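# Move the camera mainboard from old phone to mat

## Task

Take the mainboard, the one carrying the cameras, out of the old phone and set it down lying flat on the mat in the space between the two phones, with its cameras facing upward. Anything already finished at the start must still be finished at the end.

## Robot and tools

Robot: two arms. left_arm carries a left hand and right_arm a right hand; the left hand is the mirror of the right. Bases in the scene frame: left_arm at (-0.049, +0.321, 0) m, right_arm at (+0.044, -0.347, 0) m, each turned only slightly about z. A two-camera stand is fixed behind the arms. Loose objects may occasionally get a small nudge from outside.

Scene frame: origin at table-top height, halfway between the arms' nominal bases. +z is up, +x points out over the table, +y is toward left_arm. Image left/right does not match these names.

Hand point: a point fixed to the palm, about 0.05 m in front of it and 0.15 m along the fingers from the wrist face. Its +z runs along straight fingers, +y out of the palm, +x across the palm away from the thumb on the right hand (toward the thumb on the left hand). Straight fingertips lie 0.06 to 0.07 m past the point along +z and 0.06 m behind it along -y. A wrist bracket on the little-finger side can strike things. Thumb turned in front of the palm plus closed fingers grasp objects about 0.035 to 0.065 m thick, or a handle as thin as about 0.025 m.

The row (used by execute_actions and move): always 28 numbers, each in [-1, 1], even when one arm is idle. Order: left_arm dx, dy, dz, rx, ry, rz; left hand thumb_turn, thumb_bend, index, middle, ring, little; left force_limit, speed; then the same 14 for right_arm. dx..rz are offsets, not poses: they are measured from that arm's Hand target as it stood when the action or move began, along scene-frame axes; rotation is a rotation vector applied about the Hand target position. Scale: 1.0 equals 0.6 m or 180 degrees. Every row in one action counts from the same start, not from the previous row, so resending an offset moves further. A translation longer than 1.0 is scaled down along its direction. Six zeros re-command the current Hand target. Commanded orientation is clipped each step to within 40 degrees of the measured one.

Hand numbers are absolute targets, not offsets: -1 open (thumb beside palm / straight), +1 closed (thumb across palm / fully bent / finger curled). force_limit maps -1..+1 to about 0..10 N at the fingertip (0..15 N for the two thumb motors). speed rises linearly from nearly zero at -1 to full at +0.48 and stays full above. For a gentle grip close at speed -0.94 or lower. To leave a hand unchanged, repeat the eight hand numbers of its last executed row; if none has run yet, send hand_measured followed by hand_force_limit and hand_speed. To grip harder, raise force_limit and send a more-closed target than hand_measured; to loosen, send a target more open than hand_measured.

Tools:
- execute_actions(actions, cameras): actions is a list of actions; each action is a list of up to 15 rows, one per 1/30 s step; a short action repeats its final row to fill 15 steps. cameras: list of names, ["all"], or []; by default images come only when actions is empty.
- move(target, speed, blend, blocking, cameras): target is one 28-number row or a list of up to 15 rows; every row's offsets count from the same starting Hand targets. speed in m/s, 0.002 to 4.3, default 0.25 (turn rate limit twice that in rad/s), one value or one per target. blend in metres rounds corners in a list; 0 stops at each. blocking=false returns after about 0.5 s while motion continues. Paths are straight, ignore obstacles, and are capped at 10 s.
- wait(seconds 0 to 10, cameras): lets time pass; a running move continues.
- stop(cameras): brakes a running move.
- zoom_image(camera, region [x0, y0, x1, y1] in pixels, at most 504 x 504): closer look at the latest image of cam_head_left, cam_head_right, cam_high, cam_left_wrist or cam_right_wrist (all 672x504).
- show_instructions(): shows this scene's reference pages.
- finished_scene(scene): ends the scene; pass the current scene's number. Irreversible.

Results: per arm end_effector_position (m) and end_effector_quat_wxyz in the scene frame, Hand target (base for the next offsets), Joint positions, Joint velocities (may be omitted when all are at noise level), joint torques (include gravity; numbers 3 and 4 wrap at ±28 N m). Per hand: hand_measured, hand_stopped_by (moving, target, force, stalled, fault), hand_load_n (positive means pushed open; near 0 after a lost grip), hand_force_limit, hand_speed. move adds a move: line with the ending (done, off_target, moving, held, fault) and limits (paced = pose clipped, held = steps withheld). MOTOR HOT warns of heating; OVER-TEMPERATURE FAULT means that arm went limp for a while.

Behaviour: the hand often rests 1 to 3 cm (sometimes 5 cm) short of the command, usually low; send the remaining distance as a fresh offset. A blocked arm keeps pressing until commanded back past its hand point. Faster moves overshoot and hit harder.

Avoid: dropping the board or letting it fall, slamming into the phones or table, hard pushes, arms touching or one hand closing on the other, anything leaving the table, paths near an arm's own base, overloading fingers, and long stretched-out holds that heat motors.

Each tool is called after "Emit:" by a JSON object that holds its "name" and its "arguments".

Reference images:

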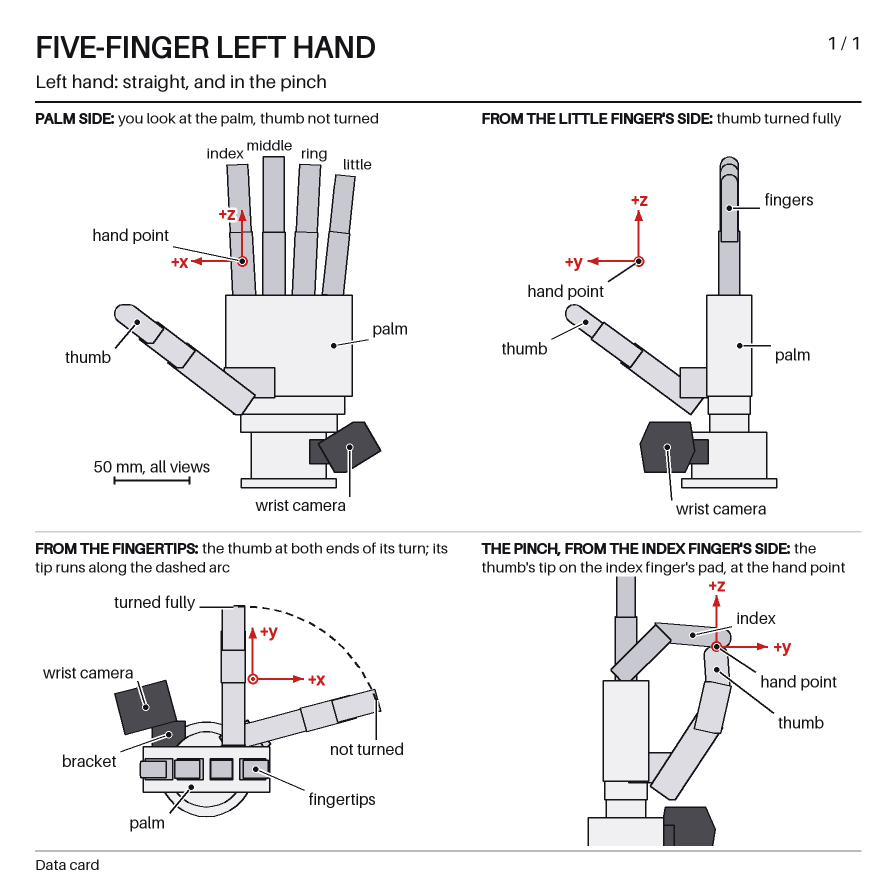

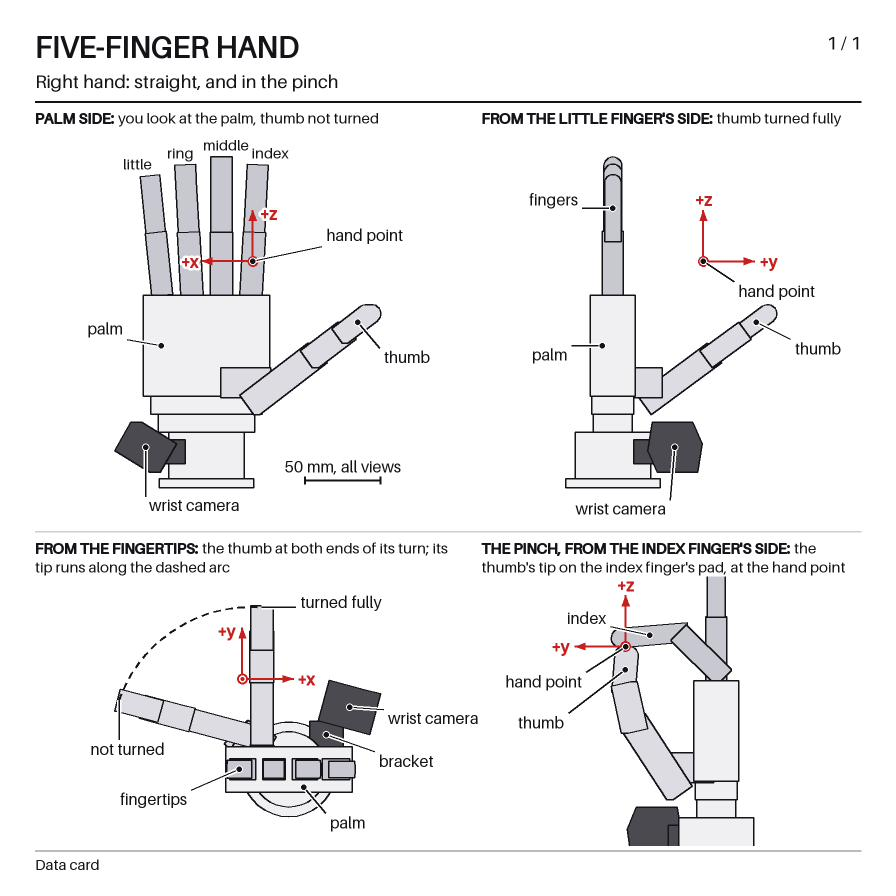

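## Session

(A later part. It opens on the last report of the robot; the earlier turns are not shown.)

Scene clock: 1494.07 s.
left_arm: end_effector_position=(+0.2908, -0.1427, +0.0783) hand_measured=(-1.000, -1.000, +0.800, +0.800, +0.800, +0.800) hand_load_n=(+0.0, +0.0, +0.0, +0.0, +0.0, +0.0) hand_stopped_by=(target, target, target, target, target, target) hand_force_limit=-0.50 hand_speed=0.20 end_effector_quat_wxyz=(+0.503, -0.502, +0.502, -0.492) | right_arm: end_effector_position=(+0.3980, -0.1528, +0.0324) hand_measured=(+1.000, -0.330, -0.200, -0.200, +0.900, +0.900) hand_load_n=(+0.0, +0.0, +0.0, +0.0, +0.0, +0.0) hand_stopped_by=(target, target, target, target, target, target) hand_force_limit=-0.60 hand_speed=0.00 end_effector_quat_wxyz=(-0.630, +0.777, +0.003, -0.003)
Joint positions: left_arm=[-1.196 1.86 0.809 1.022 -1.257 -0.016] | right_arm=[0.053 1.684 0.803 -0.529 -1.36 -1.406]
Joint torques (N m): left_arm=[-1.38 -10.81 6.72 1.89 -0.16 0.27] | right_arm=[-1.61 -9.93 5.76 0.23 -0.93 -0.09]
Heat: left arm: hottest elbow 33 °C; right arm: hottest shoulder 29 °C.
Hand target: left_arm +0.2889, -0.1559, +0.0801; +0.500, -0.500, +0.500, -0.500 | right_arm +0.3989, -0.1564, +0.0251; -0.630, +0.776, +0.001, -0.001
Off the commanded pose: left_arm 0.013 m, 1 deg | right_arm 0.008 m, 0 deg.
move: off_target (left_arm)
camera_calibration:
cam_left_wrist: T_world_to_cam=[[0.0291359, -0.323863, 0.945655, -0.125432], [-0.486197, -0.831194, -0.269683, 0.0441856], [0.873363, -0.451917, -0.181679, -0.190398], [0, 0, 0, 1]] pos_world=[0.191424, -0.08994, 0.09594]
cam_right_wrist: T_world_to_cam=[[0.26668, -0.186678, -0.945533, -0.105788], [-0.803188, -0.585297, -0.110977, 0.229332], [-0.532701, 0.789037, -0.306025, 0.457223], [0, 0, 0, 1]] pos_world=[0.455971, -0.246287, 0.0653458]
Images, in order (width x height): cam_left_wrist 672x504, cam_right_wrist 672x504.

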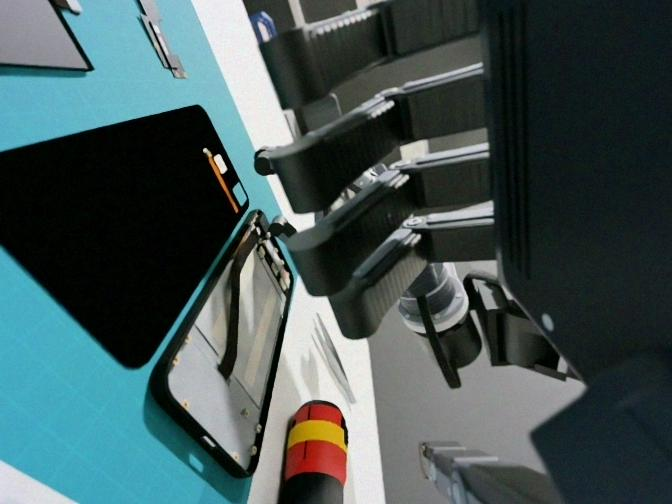

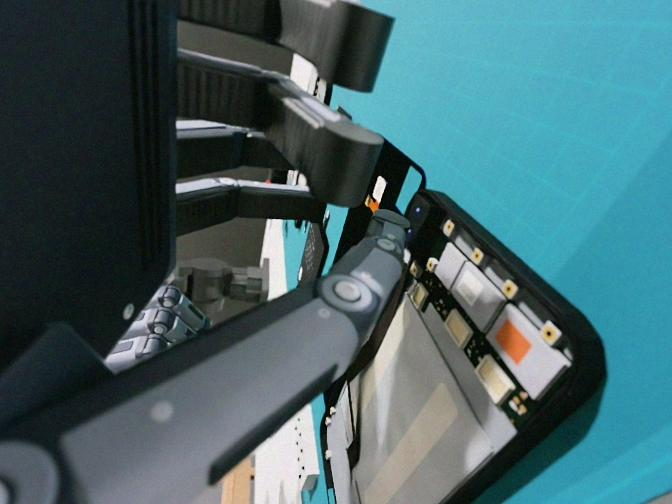

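Emit:
{"name": "move", "arguments": {"target": [[0,0,0,0,0,0,-1,-1,0.8,0.8,0.8,0.8,-0.5,0.2,0.0083,-0.0083,0,0,0,0,1,-0.33,-0.2,-0.2,0.9,0.9,-0.6,0],[0,0,0,0,0,0,-1,-1,0.8,0.8,0.8,0.8,-0.5,0.2,0.0083,-0.0083,-0.0115,0,0,0,1,-0.33,0,0,0.9,0.9,-0.6,0]], "cameras": ["cam_left_wrist","cam_right_wrist"], "speed": 0.06}}

Emit:
{"name": "zoom_image", "arguments": {"camera": "cam_left_wrist", "region": [230, 165, 330, 265]}}

Emit:
{"name": "zoom_image", "arguments": {"camera": "cam_right_wrist", "region": [320, 140, 480, 280]}}

Scene clock: 1506.33 s.
left_arm: end_effector_position=(+0.2908, -0.1427, +0.0783) hand_measured=(-1.000, -1.000, +0.800, +0.800, +0.800, +0.800) hand_load_n=(+0.0, +0.0, +0.0, +0.0, +0.0, +0.0) hand_stopped_by=(target, target, target, target, target, target) hand_force_limit=-0.50 hand_speed=0.20 end_effector_quat_wxyz=(+0.503, -0.502, +0.502, -0.492) | right_arm: end_effector_position=(+0.3944, -0.1583, +0.0260) hand_measured=(+1.000, -0.330, +0.000, +0.000, +0.900, +0.900) hand_load_n=(+0.0, -1.5, +0.0, +0.0, +0.0, +0.0) hand_stopped_by=(target, target, target, target, target, target) hand_force_limit=-0.60 hand_speed=0.00 end_effector_quat_wxyz=(-0.633, +0.774, -0.002, -0.007)
Joint positions: left_arm=[-1.196 1.86 0.809 1.022 -1.257 -0.016] | right_arm=[0.037 1.705 0.803 -0.574 -1.369 -1.462]
Joint torques (N m): left_arm=[-1.32 -10.93 6.76 1.84 -0.17 0.27] | right_arm=[-1.38 -9.05 7.49 -0.05 -0.67 -0.14]
Heat: left arm: hottest elbow 33 °C; right arm: hottest shoulder 29 °C.
Hand target: left_arm +0.2889, -0.1559, +0.0801; +0.500, -0.500, +0.500, -0.500 | right_arm +0.4038, -0.1613, +0.0181; -0.630, +0.776, +0.001, -0.001
Off the commanded pose: left_arm 0.013 m, 1 deg | right_arm 0.013 m, 1 deg.
move: off_target (left_arm, right_arm); target 2's new numbers were sent with right_arm's hand 0.013 m and 1 deg from that target
camera_calibration:
cam_left_wrist: T_world_to_cam=[[0.0291359, -0.323863, 0.945655, -0.125432], [-0.486197, -0.831194, -0.269683, 0.0441856], [0.873363, -0.451917, -0.181679, -0.190398], [0, 0, 0, 1]] pos_world=[0.191424, -0.08994, 0.09594]
cam_right_wrist: T_world_to_cam=[[0.255258, -0.181043, -0.949772, -0.106469], [-0.806458, -0.581739, -0.105852, 0.224207], [-0.533356, 0.792971, -0.294497, 0.458206], [0, 0, 0, 1]] pos_world=[0.452378, -0.252189, 0.0575516]
Images, in order (width x height): cam_left_wrist 672x504, cam_right_wrist 672x504.

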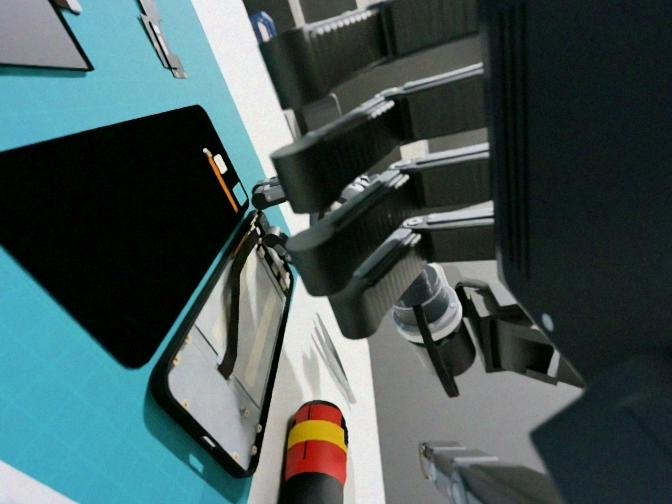

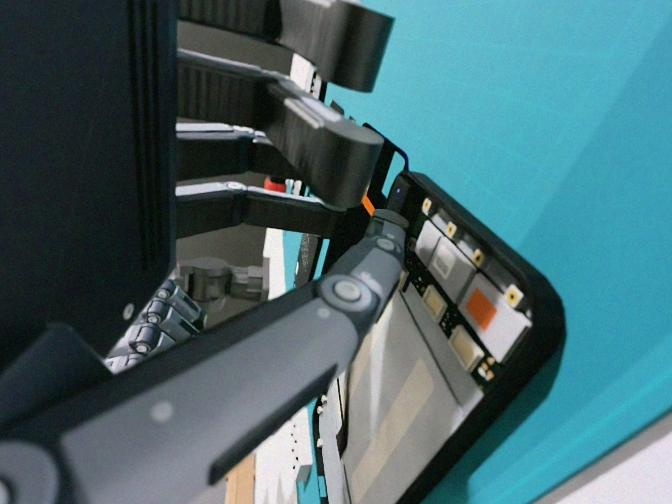

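Scaled by 5.040 from the camera's 672x504 image, which has a finer 960x720 frame.

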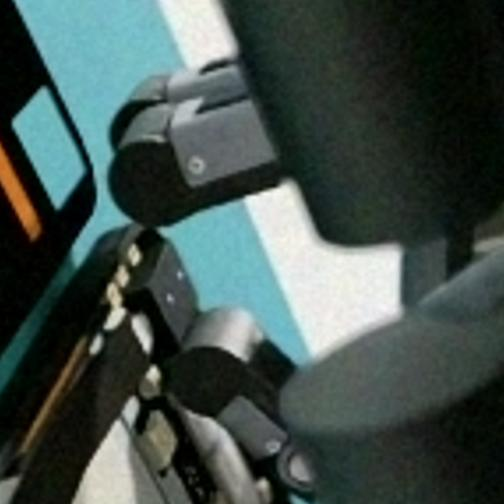

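Scaled by 3.150 from the camera's 672x504 image, which has a finer 960x720 frame.

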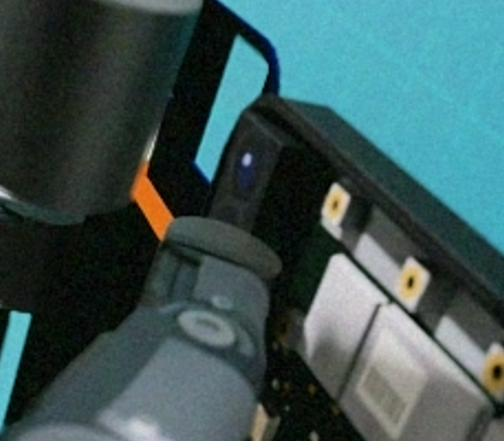

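Emit:
{"name": "move", "arguments": {"target": [[0,0,0,0,0,0,-1,-1,0.8,0.8,0.8,0.8,-0.5,0.2,0.003,0.002,0.02,0,0,0,1,-0.33,0,0,0.9,0.9,-0.6,0],[0,0,0,0,0,0,-1,-1,0.8,0.8,0.8,0.8,-0.5,0.2,0.008,0.002,0.01,0,0,0,1,-0.33,0,0,0.9,0.9,-0.6,0],[0,0,0,0,0,0,-1,-1,0.8,0.8,0.8,0.8,-0.5,0.2,0.008,0.002,0.002,0,0,0,1,-0.33,0,0,0.9,0.9,-0.6,0]], "cameras": ["cam_left_wrist","cam_right_wrist"], "speed": 0.06}}

Emit:
{"name": "zoom_image", "arguments": {"camera": "cam_left_wrist", "region": [230, 165, 330, 265]}}

Emit:
{"name": "zoom_image", "arguments": {"camera": "cam_right_wrist", "region": [320, 140, 480, 280]}}

Scene clock: 1524.53 s.
left_arm: end_effector_position=(+0.2908, -0.1427, +0.0783) hand_measured=(-1.000, -1.000, +0.800, +0.800, +0.800, +0.800) hand_load_n=(-0.5, +0.0, +0.5, +0.0, +0.0, +0.0) hand_stopped_by=(target, target, target, target, target, target) hand_force_limit=-0.50 hand_speed=0.20 end_effector_quat_wxyz=(+0.503, -0.502, +0.502, -0.492) | right_arm: end_effector_position=(+0.3948, -0.1583, +0.0259) hand_measured=(+1.000, -0.330, +0.000, +0.000, +0.900, +0.900) hand_load_n=(+1.0, -1.5, +0.0, +0.0, +0.0, +0.0) hand_stopped_by=(target, target, target, target, target, target) hand_force_limit=-0.60 hand_speed=0.00 end_effector_quat_wxyz=(-0.632, +0.775, -0.003, -0.009)
Joint positions: left_arm=[-1.196 1.86 0.809 1.022 -1.257 -0.016] | right_arm=[0.037 1.708 0.806 -0.581 -1.369 -1.462]
Joint torques (N m): left_arm=[-1.32 -10.99 6.74 1.81 -0.17 0.27] | right_arm=[-1.14 -9 8.2 0.32 -0.67 -0.04]
Heat: left arm: hottest elbow 33 °C; right arm: hottest shoulder 29 °C.
Hand target: left_arm +0.2889, -0.1559, +0.0801; +0.500, -0.500, +0.500, -0.500 | right_arm +0.4086, -0.1601, +0.0193; -0.630, +0.776, +0.001, -0.001
Off the commanded pose: left_arm 0.013 m, 1 deg | right_arm 0.015 m, 1 deg.
move: off_target (left_arm, right_arm)
camera_calibration:
cam_left_wrist: T_world_to_cam=[[0.0291359, -0.323863, 0.945655, -0.125432], [-0.486197, -0.831194, -0.269683, 0.0441856], [0.873363, -0.451917, -0.181679, -0.190398], [0, 0, 0, 1]] pos_world=[0.191424, -0.08994, 0.09594]
cam_right_wrist: T_world_to_cam=[[0.250196, -0.181542, -0.951023, -0.104763], [-0.807044, -0.581743, -0.101268, 0.224653], [-0.534866, 0.792854, -0.292062, 0.458925], [0, 0, 0, 1]] pos_world=[0.45298, -0.252189, 0.0571532]
Images, in order (width x height): cam_left_wrist 672x504, cam_right_wrist 672x504.

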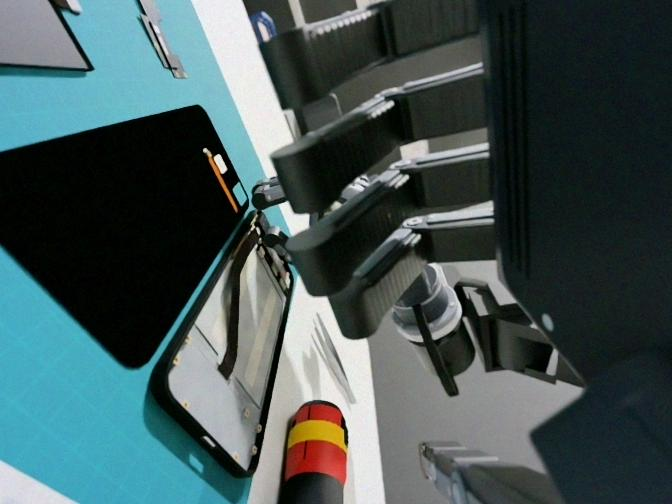

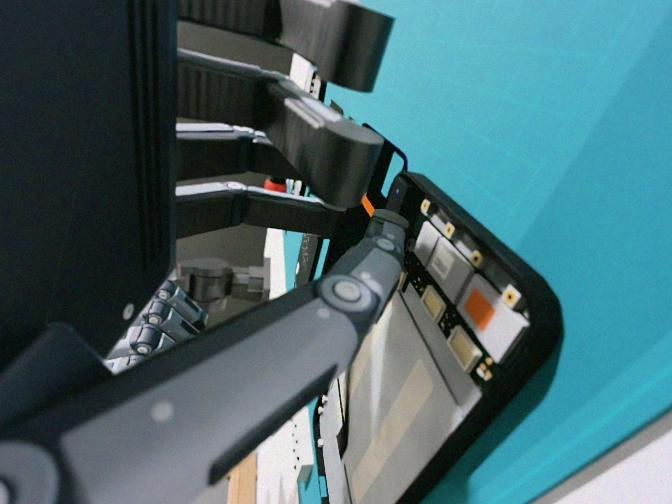

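Scaled by 5.040 from the camera's 672x504 image, which has a finer 960x720 frame.

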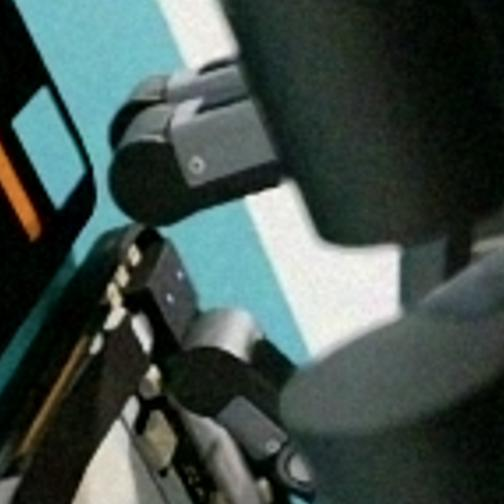

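Scaled by 3.150 from the camera's 672x504 image, which has a finer 960x720 frame.

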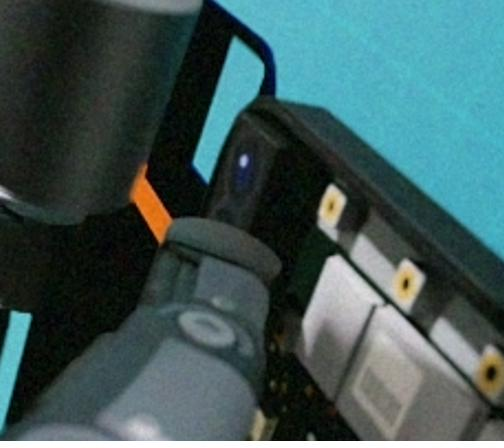

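Emit:
{"name": "move", "arguments": {"target": [[0,0,0,0,0,0,-1,-1,0.8,0.8,0.8,0.8,-0.5,0.2,0.0,0.0,0.035,0,0,0,1,-0.33,0,0,0.9,0.9,-0.6,0]], "cameras": ["cam_left_wrist","cam_right_wrist"], "speed": 0.06}}

Emit:
{"name": "zoom_image", "arguments": {"camera": "cam_left_wrist", "region": [230, 165, 330, 265]}}

Emit:
{"name": "zoom_image", "arguments": {"camera": "cam_right_wrist", "region": [320, 140, 480, 280]}}

Scene clock: 1536.33 s.
left_arm: end_effector_position=(+0.2908, -0.1427, +0.0783) hand_measured=(-1.000, -1.000, +0.800, +0.800, +0.800, +0.800) hand_load_n=(-0.5, +0.0, +0.0, +0.0, +0.0, +0.0) hand_stopped_by=(target, target, target, target, target, target) hand_force_limit=-0.50 hand_speed=0.20 end_effector_quat_wxyz=(+0.503, -0.502, +0.502, -0.492) | right_arm: end_effector_position=(+0.3938, -0.1586, +0.0325) hand_measured=(+1.000, -0.330, +0.000, +0.000, +0.900, +0.900) hand_load_n=(+0.0, -0.5, +0.0, +0.0, +0.0, +0.0) hand_stopped_by=(target, target, target, target, target, target) hand_force_limit=-0.60 hand_speed=0.00 end_effector_quat_wxyz=(-0.631, +0.775, -0.008, -0.015)
Joint positions: left_arm=[-1.196 1.86 0.809 1.022 -1.257 -0.016] | right_arm=[0.037 1.695 0.814 -0.617 -1.366 -1.462]
Joint torques (N m): left_arm=[-1.38 -10.99 6.72 1.91 -0.16 0.27] | right_arm=[-1.14 -11.93 8.57 -0.64 -0.77 0.01]
Heat: left arm: hottest elbow 33 °C; right arm: hottest shoulder 29 °C.
Hand target: left_arm +0.2889, -0.1559, +0.0801; +0.500, -0.500, +0.500, -0.500 | right_arm +0.4085, -0.1601, +0.0404; -0.630, +0.776, +0.001, -0.001
Off the commanded pose: left_arm 0.013 m, 1 deg | right_arm 0.017 m, 2 deg.
move: off_target (left_arm, right_arm)
camera_calibration:
cam_left_wrist: T_world_to_cam=[[0.0291359, -0.323863, 0.945655, -0.125432], [-0.486197, -0.831194, -0.269683, 0.0441856], [0.873363, -0.451917, -0.181679, -0.190398], [0, 0, 0, 1]] pos_world=[0.191424, -0.08994, 0.09594]
cam_right_wrist: T_world_to_cam=[[0.236066, -0.184205, -0.954118, -0.0930251], [-0.808579, -0.58181, -0.0877317, 0.22449], [-0.538955, 0.792191, -0.28629, 0.461836], [0, 0, 0, 1]] pos_world=[0.452387, -0.252388, 0.063157]
Images, in order (width x height): cam_left_wrist 672x504, cam_right_wrist 672x504.

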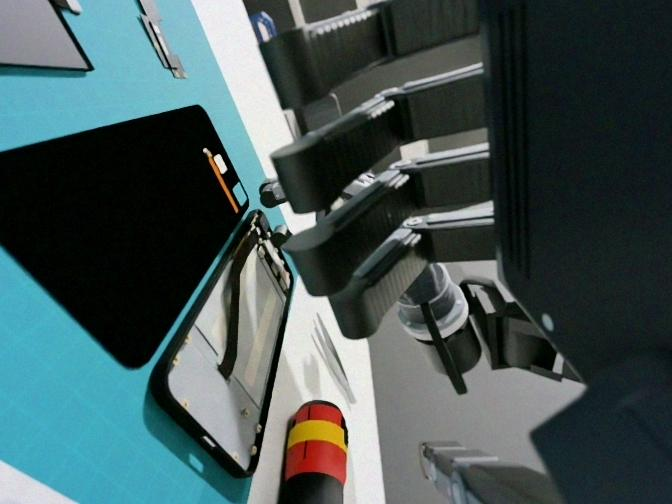

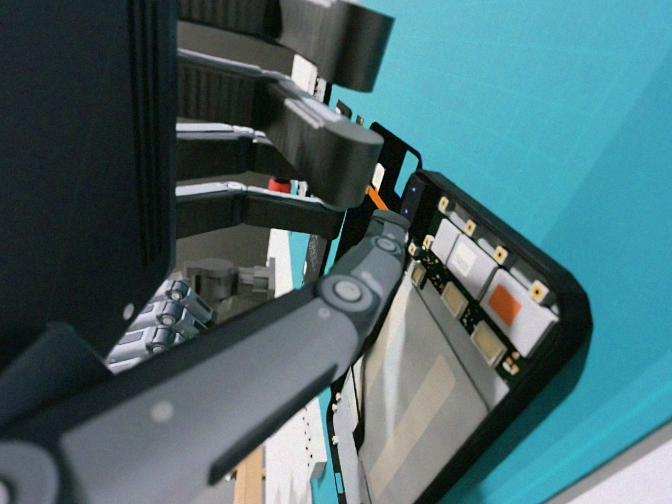

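Scaled by 5.040 from the camera's 672x504 image, which has a finer 960x720 frame.

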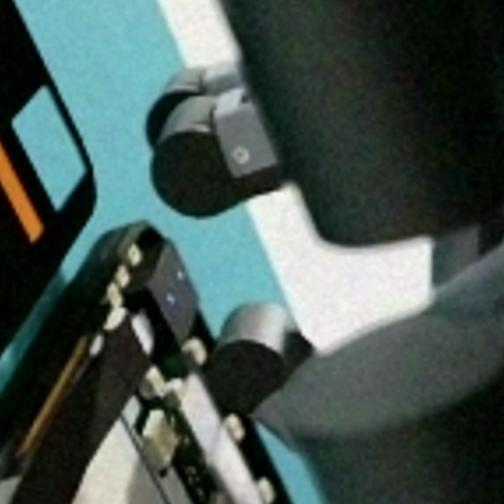

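Scaled by 3.150 from the camera's 672x504 image, which has a finer 960x720 frame.

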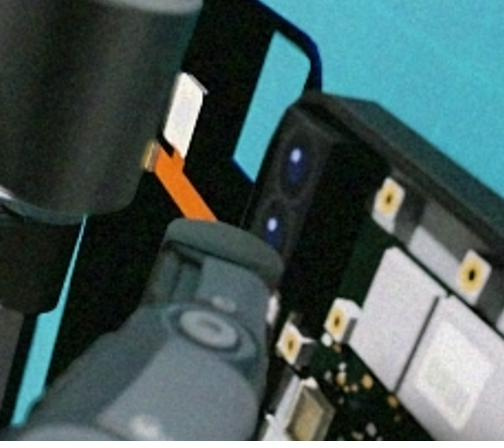

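Emit:
{"name": "move", "arguments": {"target": [[0,0,0,0,0,0,-1,-1,0.8,0.8,0.8,0.8,-0.5,0.2,0.02,0.0,-0.01,0,0,0,1,-0.33,0,0,0.9,0.9,-0.6,0]], "cameras": ["cam_right_wrist"], "speed": 0.06}}

Scene clock: 1547.53 s.
left_arm: end_effector_position=(+0.2908, -0.1427, +0.0783) hand_measured=(-1.000, -1.000, +0.800, +0.800, +0.800, +0.800) hand_load_n=(-0.5, +0.0, +0.0, +0.0, +0.0, +0.0) hand_stopped_by=(target, target, target, target, target, target) hand_force_limit=-0.50 hand_speed=0.20 end_effector_quat_wxyz=(+0.503, -0.502, +0.502, -0.492) | right_arm: end_effector_position=(+0.4071, -0.1583, +0.0353) hand_measured=(+1.000, -0.330, +0.000, +0.000, +0.900, +0.900) hand_load_n=(+0.0, +0.0, +0.0, +0.0, +0.0, +0.0) hand_stopped_by=(target, target, target, target, target, target) hand_force_limit=-0.60 hand_speed=0.00 end_effector_quat_wxyz=(-0.631, +0.775, -0.002, -0.007)
Joint positions: left_arm=[-1.196 1.86 0.809 1.022 -1.257 -0.016] | right_arm=[0.037 1.707 0.846 -0.617 -1.366 -1.462]
Joint torques (N m): left_arm=[-1.38 -11.05 6.72 1.83 -0.16 0.26] | right_arm=[-1.2 -10.17 8.79 -0.42 -0.77 -0.02]
Heat: left arm: hottest elbow 33 °C; right arm: hottest elbow 30 °C.
Hand target: left_arm +0.2889, -0.1559, +0.0801; +0.500, -0.500, +0.500, -0.500 | right_arm +0.4206, -0.1601, +0.0343; -0.630, +0.776, +0.001, -0.001
Off the commanded pose: left_arm 0.013 m, 1 deg | right_arm 0.014 m, 1 deg.
move: off_target (left_arm, right_arm)
camera_calibration:
cam_right_wrist: T_world_to_cam=[[0.254229, -0.184038, -0.949472, -0.100967], [-0.806778, -0.581762, -0.103257, 0.235483], [-0.533364, 0.792265, -0.296379, 0.467648], [0, 0, 0, 1]] pos_world=[0.465078, -0.252088, 0.067051]
Images, in order (width x height): cam_right_wrist 672x504.

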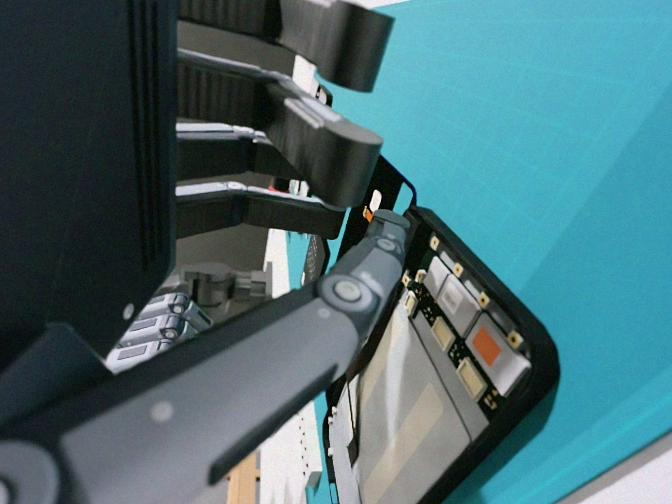

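Emit:
{"name": "move", "arguments": {"target": [[0,0,0,0,0,0,-1,-1,0.8,0.8,0.8,0.8,-0.5,0.2,-0.004,0.0,-0.02,0,0,0,1,-0.33,0,0,0.9,0.9,-0.6,0]], "cameras": ["cam_left_wrist","cam_right_wrist"], "speed": 0.05}}

Emit:
{"name": "zoom_image", "arguments": {"camera": "cam_left_wrist", "region": [230, 165, 330, 265]}}

Emit:
{"name": "zoom_image", "arguments": {"camera": "cam_right_wrist", "region": [320, 140, 480, 280]}}

Scene clock: 1557.00 s.
left_arm: end_effector_position=(+0.2908, -0.1427, +0.0783) hand_measured=(-1.000, -1.000, +0.800, +0.800, +0.800, +0.800) hand_load_n=(+0.0, +0.0, +0.0, +0.0, +0.0, +0.0) hand_stopped_by=(target, target, target, target, target, target) hand_force_limit=-0.50 hand_speed=0.20 end_effector_quat_wxyz=(+0.503, -0.502, +0.502, -0.492) | right_arm: end_effector_position=(+0.4077, -0.1582, +0.0268) hand_measured=(+1.000, -0.330, +0.000, +0.000, +0.900, +0.900) hand_load_n=(+0.5, -0.5, +0.0, +0.0, +0.0, +0.0) hand_stopped_by=(target, target, target, target, target, target) hand_force_limit=-0.60 hand_speed=0.00 end_effector_quat_wxyz=(-0.631, +0.775, -0.004, -0.009)
Joint positions: left_arm=[-1.196 1.86 0.809 1.022 -1.257 -0.016] | right_arm=[0.037 1.73 0.846 -0.6 -1.366 -1.462]
Joint torques (N m): left_arm=[-1.32 -10.87 6.71 1.87 -0.16 0.27] | right_arm=[-1.2 -10.29 7.6 0.18 -0.78 -0.06]
Heat: left arm: hottest elbow 33 °C; right arm: hottest elbow 30 °C.
Hand target: left_arm +0.2889, -0.1559, +0.0801; +0.500, -0.500, +0.500, -0.500 | right_arm +0.4182, -0.1601, +0.0224; -0.630, +0.776, +0.001, -0.001
Off the commanded pose: left_arm 0.013 m, 1 deg | right_arm 0.012 m, 1 deg.
move: off_target (left_arm, right_arm)
camera_calibration:
cam_left_wrist: T_world_to_cam=[[0.0291359, -0.323863, 0.945655, -0.125432], [-0.486197, -0.831194, -0.269683, 0.0441856], [0.873363, -0.451917, -0.181679, -0.190398], [0, 0, 0, 1]] pos_world=[0.191424, -0.08994, 0.09594]
cam_right_wrist: T_world_to_cam=[[0.248391, -0.184224, -0.95098, -0.106789], [-0.807379, -0.581809, -0.0981743, 0.235275], [-0.535203, 0.792187, -0.293255, 0.466178], [0, 0, 0, 1]] pos_world=[0.465981, -0.252088, 0.0582529]
Images, in order (width x height): cam_left_wrist 672x504, cam_right_wrist 672x504.

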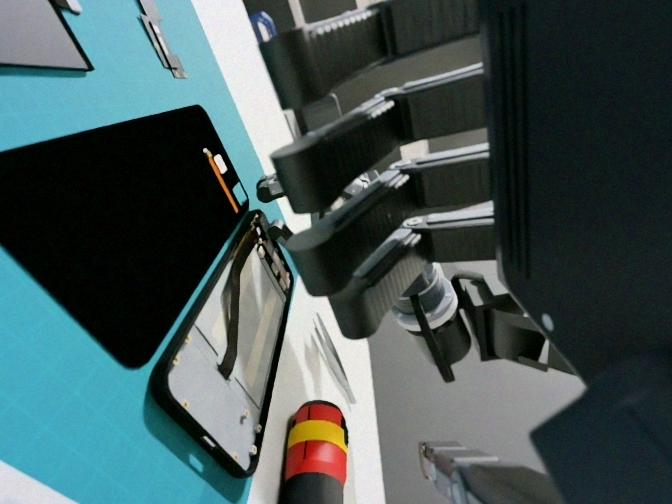

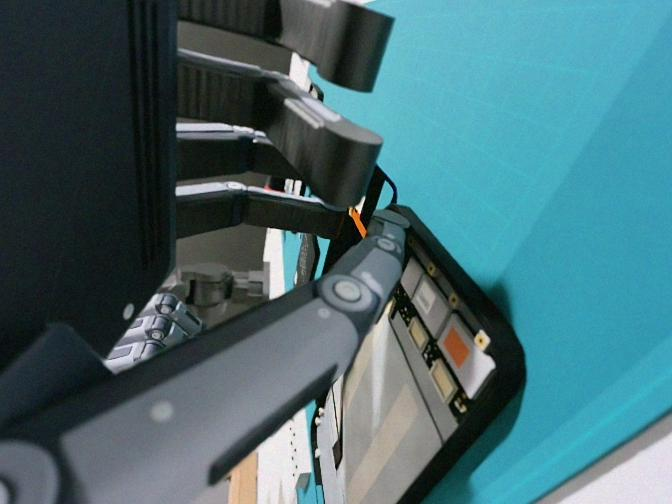

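Scaled by 5.040 from the camera's 672x504 image, which has a finer 960x720 frame.

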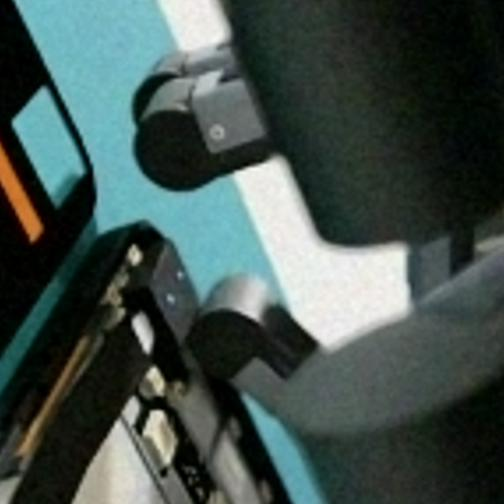

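Scaled by 3.150 from the camera's 672x504 image, which has a finer 960x720 frame.

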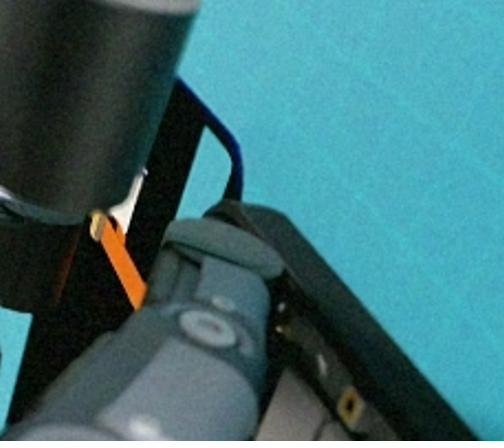

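Emit:
{"name": "move", "arguments": {"target": [[0,0,0,0,0,0,-1,-1,0.8,0.8,0.8,0.8,-0.5,0.2,-0.015,-0.009,0.008,0,0,0,1,-0.33,0,0,0.9,0.9,-0.6,0]], "cameras": ["cam_left_wrist"], "speed": 0.05}}

Emit:
{"name": "zoom_image", "arguments": {"camera": "cam_left_wrist", "region": [230, 165, 330, 265]}}

Scene clock: 1608.47 s.
left_arm: end_effector_position=(+0.2908, -0.1427, +0.0783) hand_measured=(-1.000, -1.000, +0.800, +0.800, +0.800, +0.800) hand_load_n=(+0.0, +0.0, +0.0, +0.0, +0.0, +0.0) hand_stopped_by=(target, target, target, target, target, target) hand_force_limit=-0.50 hand_speed=0.20 end_effector_quat_wxyz=(+0.503, -0.502, +0.502, -0.492) | right_arm: end_effector_position=(+0.4046, -0.1618, +0.0263) hand_measured=(+1.000, -0.330, +0.000, +0.000, +0.900, +0.900) hand_load_n=(+0.0, +0.0, +0.0, +0.0, +0.0, +0.0) hand_stopped_by=(target, target, target, target, target, target) hand_force_limit=-0.60 hand_speed=0.00 end_effector_quat_wxyz=(-0.631, +0.776, -0.001, -0.008)
Joint positions: left_arm=[-1.196 1.86 0.809 1.022 -1.257 -0.016] | right_arm=[0.029 1.73 0.846 -0.645 -1.366 -1.515]
Joint torques (N m): left_arm=[-1.44 -10.99 6.74 1.83 -0.16 0.27] | right_arm=[-1.61 -11.93 6.52 -0.66 -0.8 -0.1]
Heat: left arm: hottest elbow 33 °C; right arm: hottest elbow 30 °C.
Hand target: left_arm +0.2889, -0.1559, +0.0801; +0.500, -0.500, +0.500, -0.500 | right_arm +0.4092, -0.1657, +0.0272; -0.630, +0.776, +0.001, -0.001
Off the commanded pose: left_arm 0.013 m, 1 deg | right_arm 0.006 m, 1 deg.
move: off_target (left_arm)
camera_calibration:
cam_left_wrist: T_world_to_cam=[[0.0291359, -0.323863, 0.945655, -0.125432], [-0.486197, -0.831194, -0.269683, 0.0441856], [0.873363, -0.451917, -0.181679, -0.190398], [0, 0, 0, 1]] pos_world=[0.191424, -0.08994, 0.09594]
Images, in order (width x height): cam_left_wrist 672x504.

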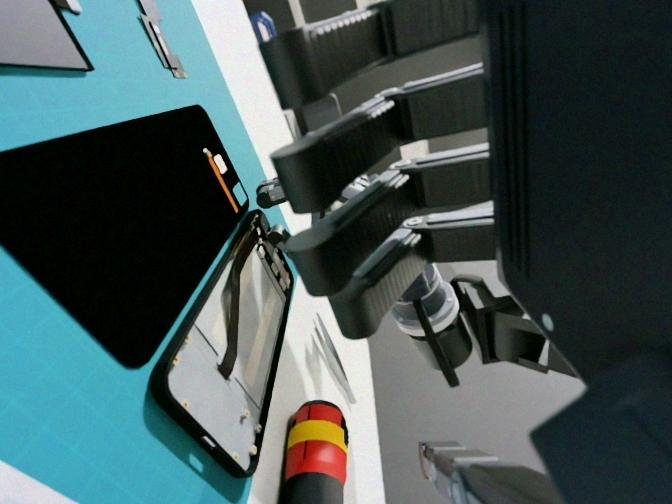

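Scaled by 5.040 from the camera's 672x504 image, which has a finer 960x720 frame.

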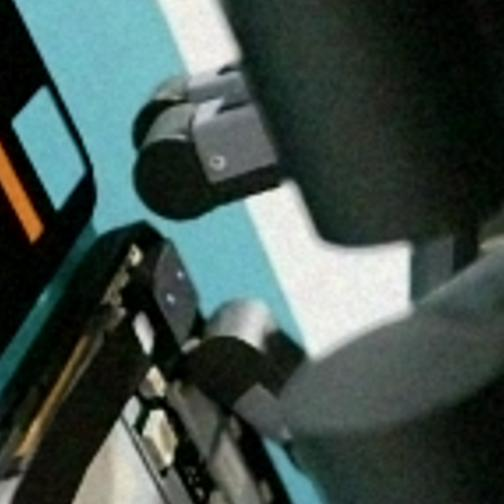

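Emit:
{"name": "move", "arguments": {"target": [[0,0,0,0,0,0,-1,-1,0.8,0.8,0.8,0.8,-0.5,0.2,-0.004,0.004,-0.02,0,0,0,1,-0.33,0,0,0.9,0.9,-0.6,0]], "cameras": ["cam_left_wrist"], "speed": 0.05}}

Emit:
{"name": "zoom_image", "arguments": {"camera": "cam_left_wrist", "region": [230, 165, 330, 265]}}

Scene clock: 1619.83 s.
left_arm: end_effector_position=(+0.2908, -0.1427, +0.0783) hand_measured=(-1.000, -1.000, +0.800, +0.800, +0.800, +0.800) hand_load_n=(-0.5, +0.0, +0.0, +0.0, +0.0, +0.0) hand_stopped_by=(target, target, target, target, target, target) hand_force_limit=-0.50 hand_speed=0.20 end_effector_quat_wxyz=(+0.503, -0.502, +0.502, -0.492) | right_arm: end_effector_position=(+0.4068, -0.1616, +0.0244) hand_measured=(+1.000, -0.330, +0.000, +0.000, +0.900, +0.900) hand_load_n=(+2.0, -0.5, +0.0, +0.0, +0.0, +0.0) hand_stopped_by=(target, target, target, target, target, target) hand_force_limit=-0.60 hand_speed=0.00 end_effector_quat_wxyz=(-0.632, +0.775, +0.005, +0.001)
Joint positions: left_arm=[-1.196 1.86 0.809 1.022 -1.257 -0.016] | right_arm=[0.029 1.73 0.839 -0.614 -1.367 -1.511]
Joint torques (N m): left_arm=[-1.49 -10.93 6.75 1.84 -0.16 0.26] | right_arm=[-1.08 -10.11 5.68 0.54 -0.79 0.09]
Heat: left arm: hottest elbow 33 °C; right arm: hottest elbow 30 °C.
Hand target: left_arm +0.2889, -0.1559, +0.0801; +0.500, -0.500, +0.500, -0.500 | right_arm +0.4069, -0.1633, +0.0152; -0.630, +0.776, +0.001, -0.001
Off the commanded pose: left_arm 0.013 m, 1 deg | right_arm 0.009 m, 1 deg.
move: off_target (left_arm)
camera_calibration:
cam_left_wrist: T_world_to_cam=[[0.0291359, -0.323863, 0.945655, -0.125432], [-0.486197, -0.831194, -0.269683, 0.0441856], [0.873363, -0.451917, -0.181679, -0.190398], [0, 0, 0, 1]] pos_world=[0.191424, -0.08994, 0.09594]
Images, in order (width x height): cam_left_wrist 672x504.

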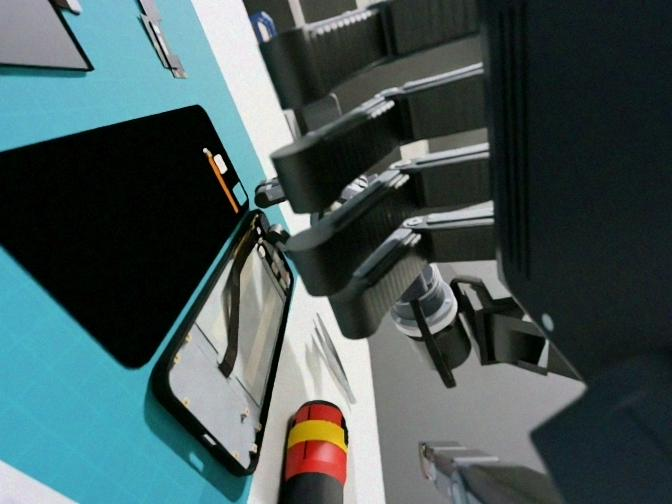

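Scaled by 5.040 from the camera's 672x504 image, which has a finer 960x720 frame.

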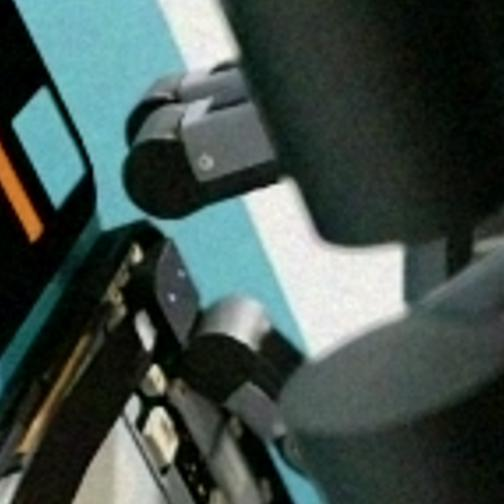

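Emit:
{"name": "move", "arguments": {"target": [[0,0,0,0,0,0,-1,-1,0.8,0.8,0.8,0.8,-0.5,0.2,0,0.004,0.025,0,0,0,1,-0.33,0,0,0.9,0.9,-0.6,0],[0,0,0,0,0,0,-1,-1,0.8,0.8,0.8,0.8,-0.5,0.2,-0.003,0.007,0.025,-0.0333,0,0,1,-0.33,0,0,0.9,0.9,-0.6,0],[0,0,0,0,0,0,-1,-1,0.8,0.8,0.8,0.8,-0.5,0.2,-0.003,0.007,0.008,-0.0333,0,0,1,-0.33,0.05,0,0.9,0.9,-0.6,0]], "cameras": ["cam_left_wrist"], "speed": 0.05}}

Emit:
{"name": "zoom_image", "arguments": {"camera": "cam_left_wrist", "region": [230, 165, 330, 265]}}

Scene clock: 1695.87 s.
left_arm: end_effector_position=(+0.2908, -0.1427, +0.0783) hand_measured=(-1.000, -1.000, +0.800, +0.800, +0.800, +0.800) hand_load_n=(-0.5, +0.0, +0.0, +0.0, +0.0, +0.0) hand_stopped_by=(target, target, target, target, target, target) hand_force_limit=-0.50 hand_speed=0.20 end_effector_quat_wxyz=(+0.503, -0.502, +0.502, -0.492) | right_arm: end_effector_position=(+0.4103, -0.1623, +0.0274) hand_measured=(+1.000, -0.330, +0.050, +0.000, +0.900, +0.900) hand_load_n=(+0.0, +0.0, +0.0, +0.0, +0.0, +0.0) hand_stopped_by=(target, target, target, target, target, target) hand_force_limit=-0.60 hand_speed=0.00 end_effector_quat_wxyz=(-0.590, +0.807, +0.007, +0.011)
Joint positions: left_arm=[-1.196 1.86 0.809 1.022 -1.257 -0.016] | right_arm=[0.055 1.667 0.829 -0.562 -1.259 -1.417]
Joint torques (N m): left_arm=[-1.32 -11.16 6.74 1.81 -0.16 0.27] | right_arm=[0.21 -10.23 5.9 0.35 -0.73 0.2]
Heat: left arm: hottest elbow 33 °C; right arm: hottest elbow 29 °C.
Hand target: left_arm +0.2889, -0.1559, +0.0801; +0.500, -0.500, +0.500, -0.500 | right_arm +0.4050, -0.1590, +0.0199; -0.589, +0.808, +0.001, -0.001
Off the commanded pose: left_arm 0.013 m, 1 deg | right_arm 0.010 m, 2 deg.
move: off_target (left_arm)
camera_calibration:
cam_left_wrist: T_world_to_cam=[[0.0291359, -0.323863, 0.945655, -0.125432], [-0.486197, -0.831194, -0.269683, 0.0441856], [0.873363, -0.451917, -0.181679, -0.190398], [0, 0, 0, 1]] pos_world=[0.191424, -0.08994, 0.09594]
Images, in order (width x height): cam_left_wrist 672x504.

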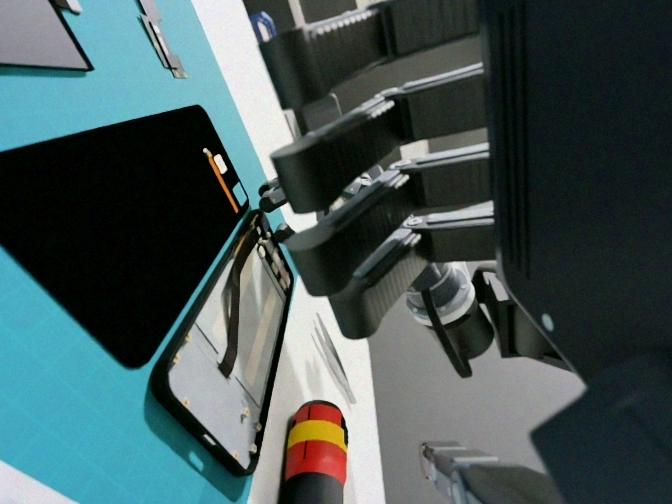

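Scaled by 5.040 from the camera's 672x504 image, which has a finer 960x720 frame.

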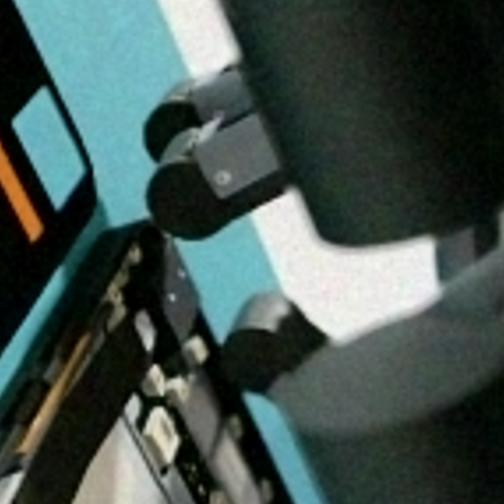

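Emit:
{"name": "move", "arguments": {"target": [[0,0,0,0,0,0,-1,-1,0.8,0.8,0.8,0.8,-0.5,0.2,-0.012,0.0083,0.01,0.0083,0,0,1,-0.33,0.05,0,0.9,0.9,-0.6,0],[0,0,0,0,0,0,-1,-1,0.8,0.8,0.8,0.8,-0.5,0.2,-0.012,0.0083,-0.0115,0.0083,0,0,1,-0.33,0.05,0,0.9,0.9,-0.6,0]], "cameras": ["cam_left_wrist","cam_right_wrist"], "speed": 0.05}}

Emit:
{"name": "zoom_image", "arguments": {"camera": "cam_left_wrist", "region": [230, 165, 330, 265]}}

Emit:
{"name": "zoom_image", "arguments": {"camera": "cam_right_wrist", "region": [320, 140, 480, 280]}}

Scene clock: 1718.07 s.
left_arm: end_effector_position=(+0.2908, -0.1427, +0.0783) hand_measured=(-1.000, -1.000, +0.800, +0.800, +0.800, +0.800) hand_load_n=(-0.5, +0.0, +0.0, +0.0, +0.0, +0.0) hand_stopped_by=(target, target, target, target, target, target) hand_force_limit=-0.50 hand_speed=0.20 end_effector_quat_wxyz=(+0.503, -0.502, +0.502, -0.492) | right_arm: end_effector_position=(+0.4019, -0.1573, +0.0241) hand_measured=(+1.000, -0.330, +0.050, +0.000, +0.900, +0.900) hand_load_n=(+2.0, +0.0, +0.0, +0.0, +0.0, +0.0) hand_stopped_by=(target, target, target, target, target, target) hand_force_limit=-0.60 hand_speed=0.00 end_effector_quat_wxyz=(-0.601, +0.799, +0.000, +0.006)
Joint positions: left_arm=[-1.196 1.86 0.809 1.022 -1.257 -0.016] | right_arm=[0.06 1.667 0.795 -0.492 -1.283 -1.365]
Joint torques (N m): left_arm=[-1.44 -10.99 6.72 1.89 -0.17 0.28] | right_arm=[0.21 -9.29 5.64 0.77 -0.75 0.02]
Heat: left arm: hottest elbow 33 °C; right arm: hottest shoulder 29 °C.
Hand target: left_arm +0.2889, -0.1559, +0.0801; +0.500, -0.500, +0.500, -0.500 | right_arm +0.3978, -0.1540, +0.0130; -0.599, +0.800, +0.001, -0.001
Off the commanded pose: left_arm 0.013 m, 1 deg | right_arm 0.012 m, 1 deg.
move: off_target (left_arm, right_arm)
camera_calibration:
cam_left_wrist: T_world_to_cam=[[0.0291359, -0.323863, 0.945655, -0.125432], [-0.486197, -0.831194, -0.269683, 0.0441856], [0.873363, -0.451917, -0.181679, -0.190398], [0, 0, 0, 1]] pos_world=[0.191424, -0.08994, 0.09594]
cam_right_wrist: T_world_to_cam=[[0.273134, -0.26029, -0.926092, -0.130229], [-0.811929, -0.57868, -0.076818, 0.232588], [-0.515916, 0.772902, -0.369394, 0.452511], [0, 0, 0, 1]] pos_world=[0.457872, -0.24905, 0.0644177]
Images, in order (width x height): cam_left_wrist 672x504, cam_right_wrist 672x504.

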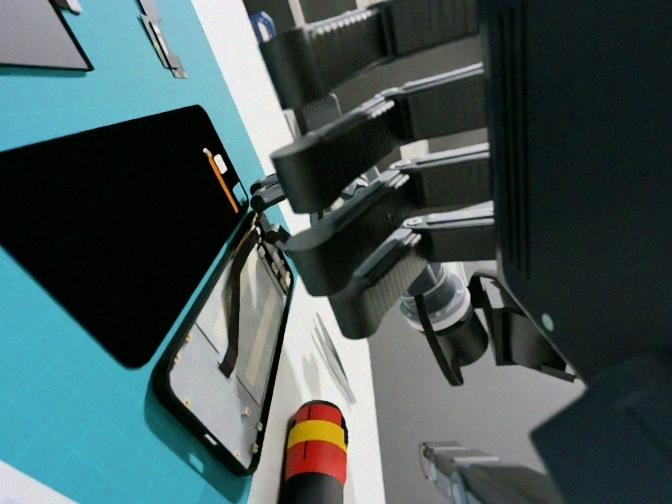

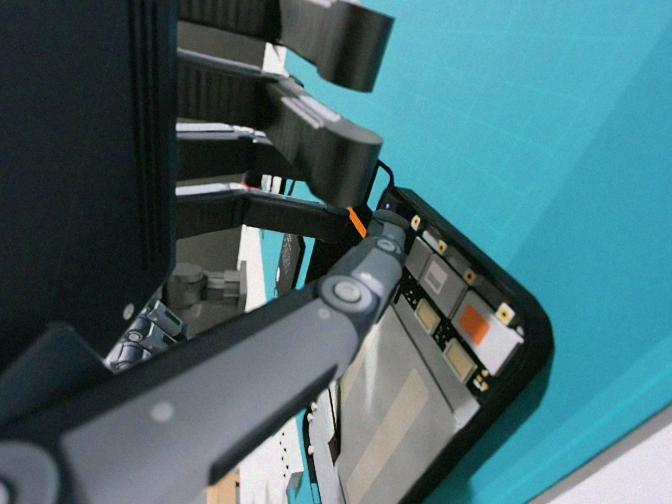

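Scaled by 5.040 from the camera's 672x504 image, which has a finer 960x720 frame.

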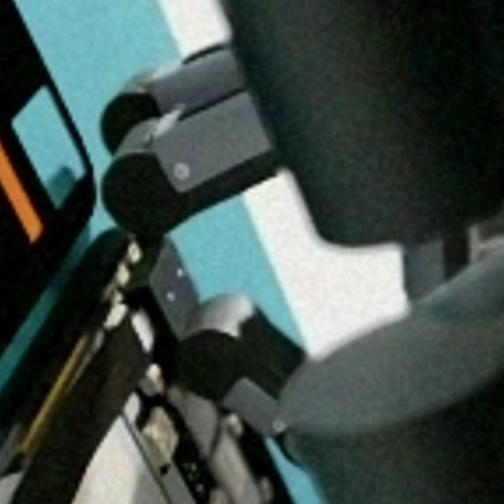

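Scaled by 3.150 from the camera's 672x504 image, which has a finer 960x720 frame.

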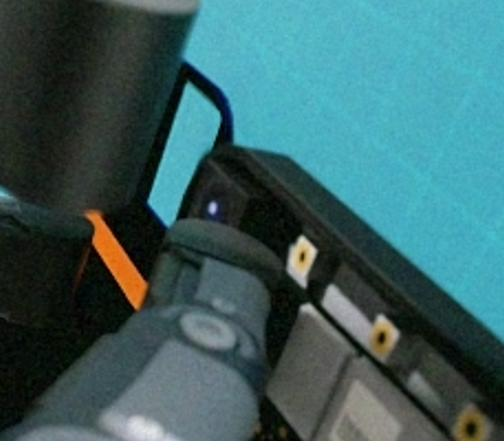

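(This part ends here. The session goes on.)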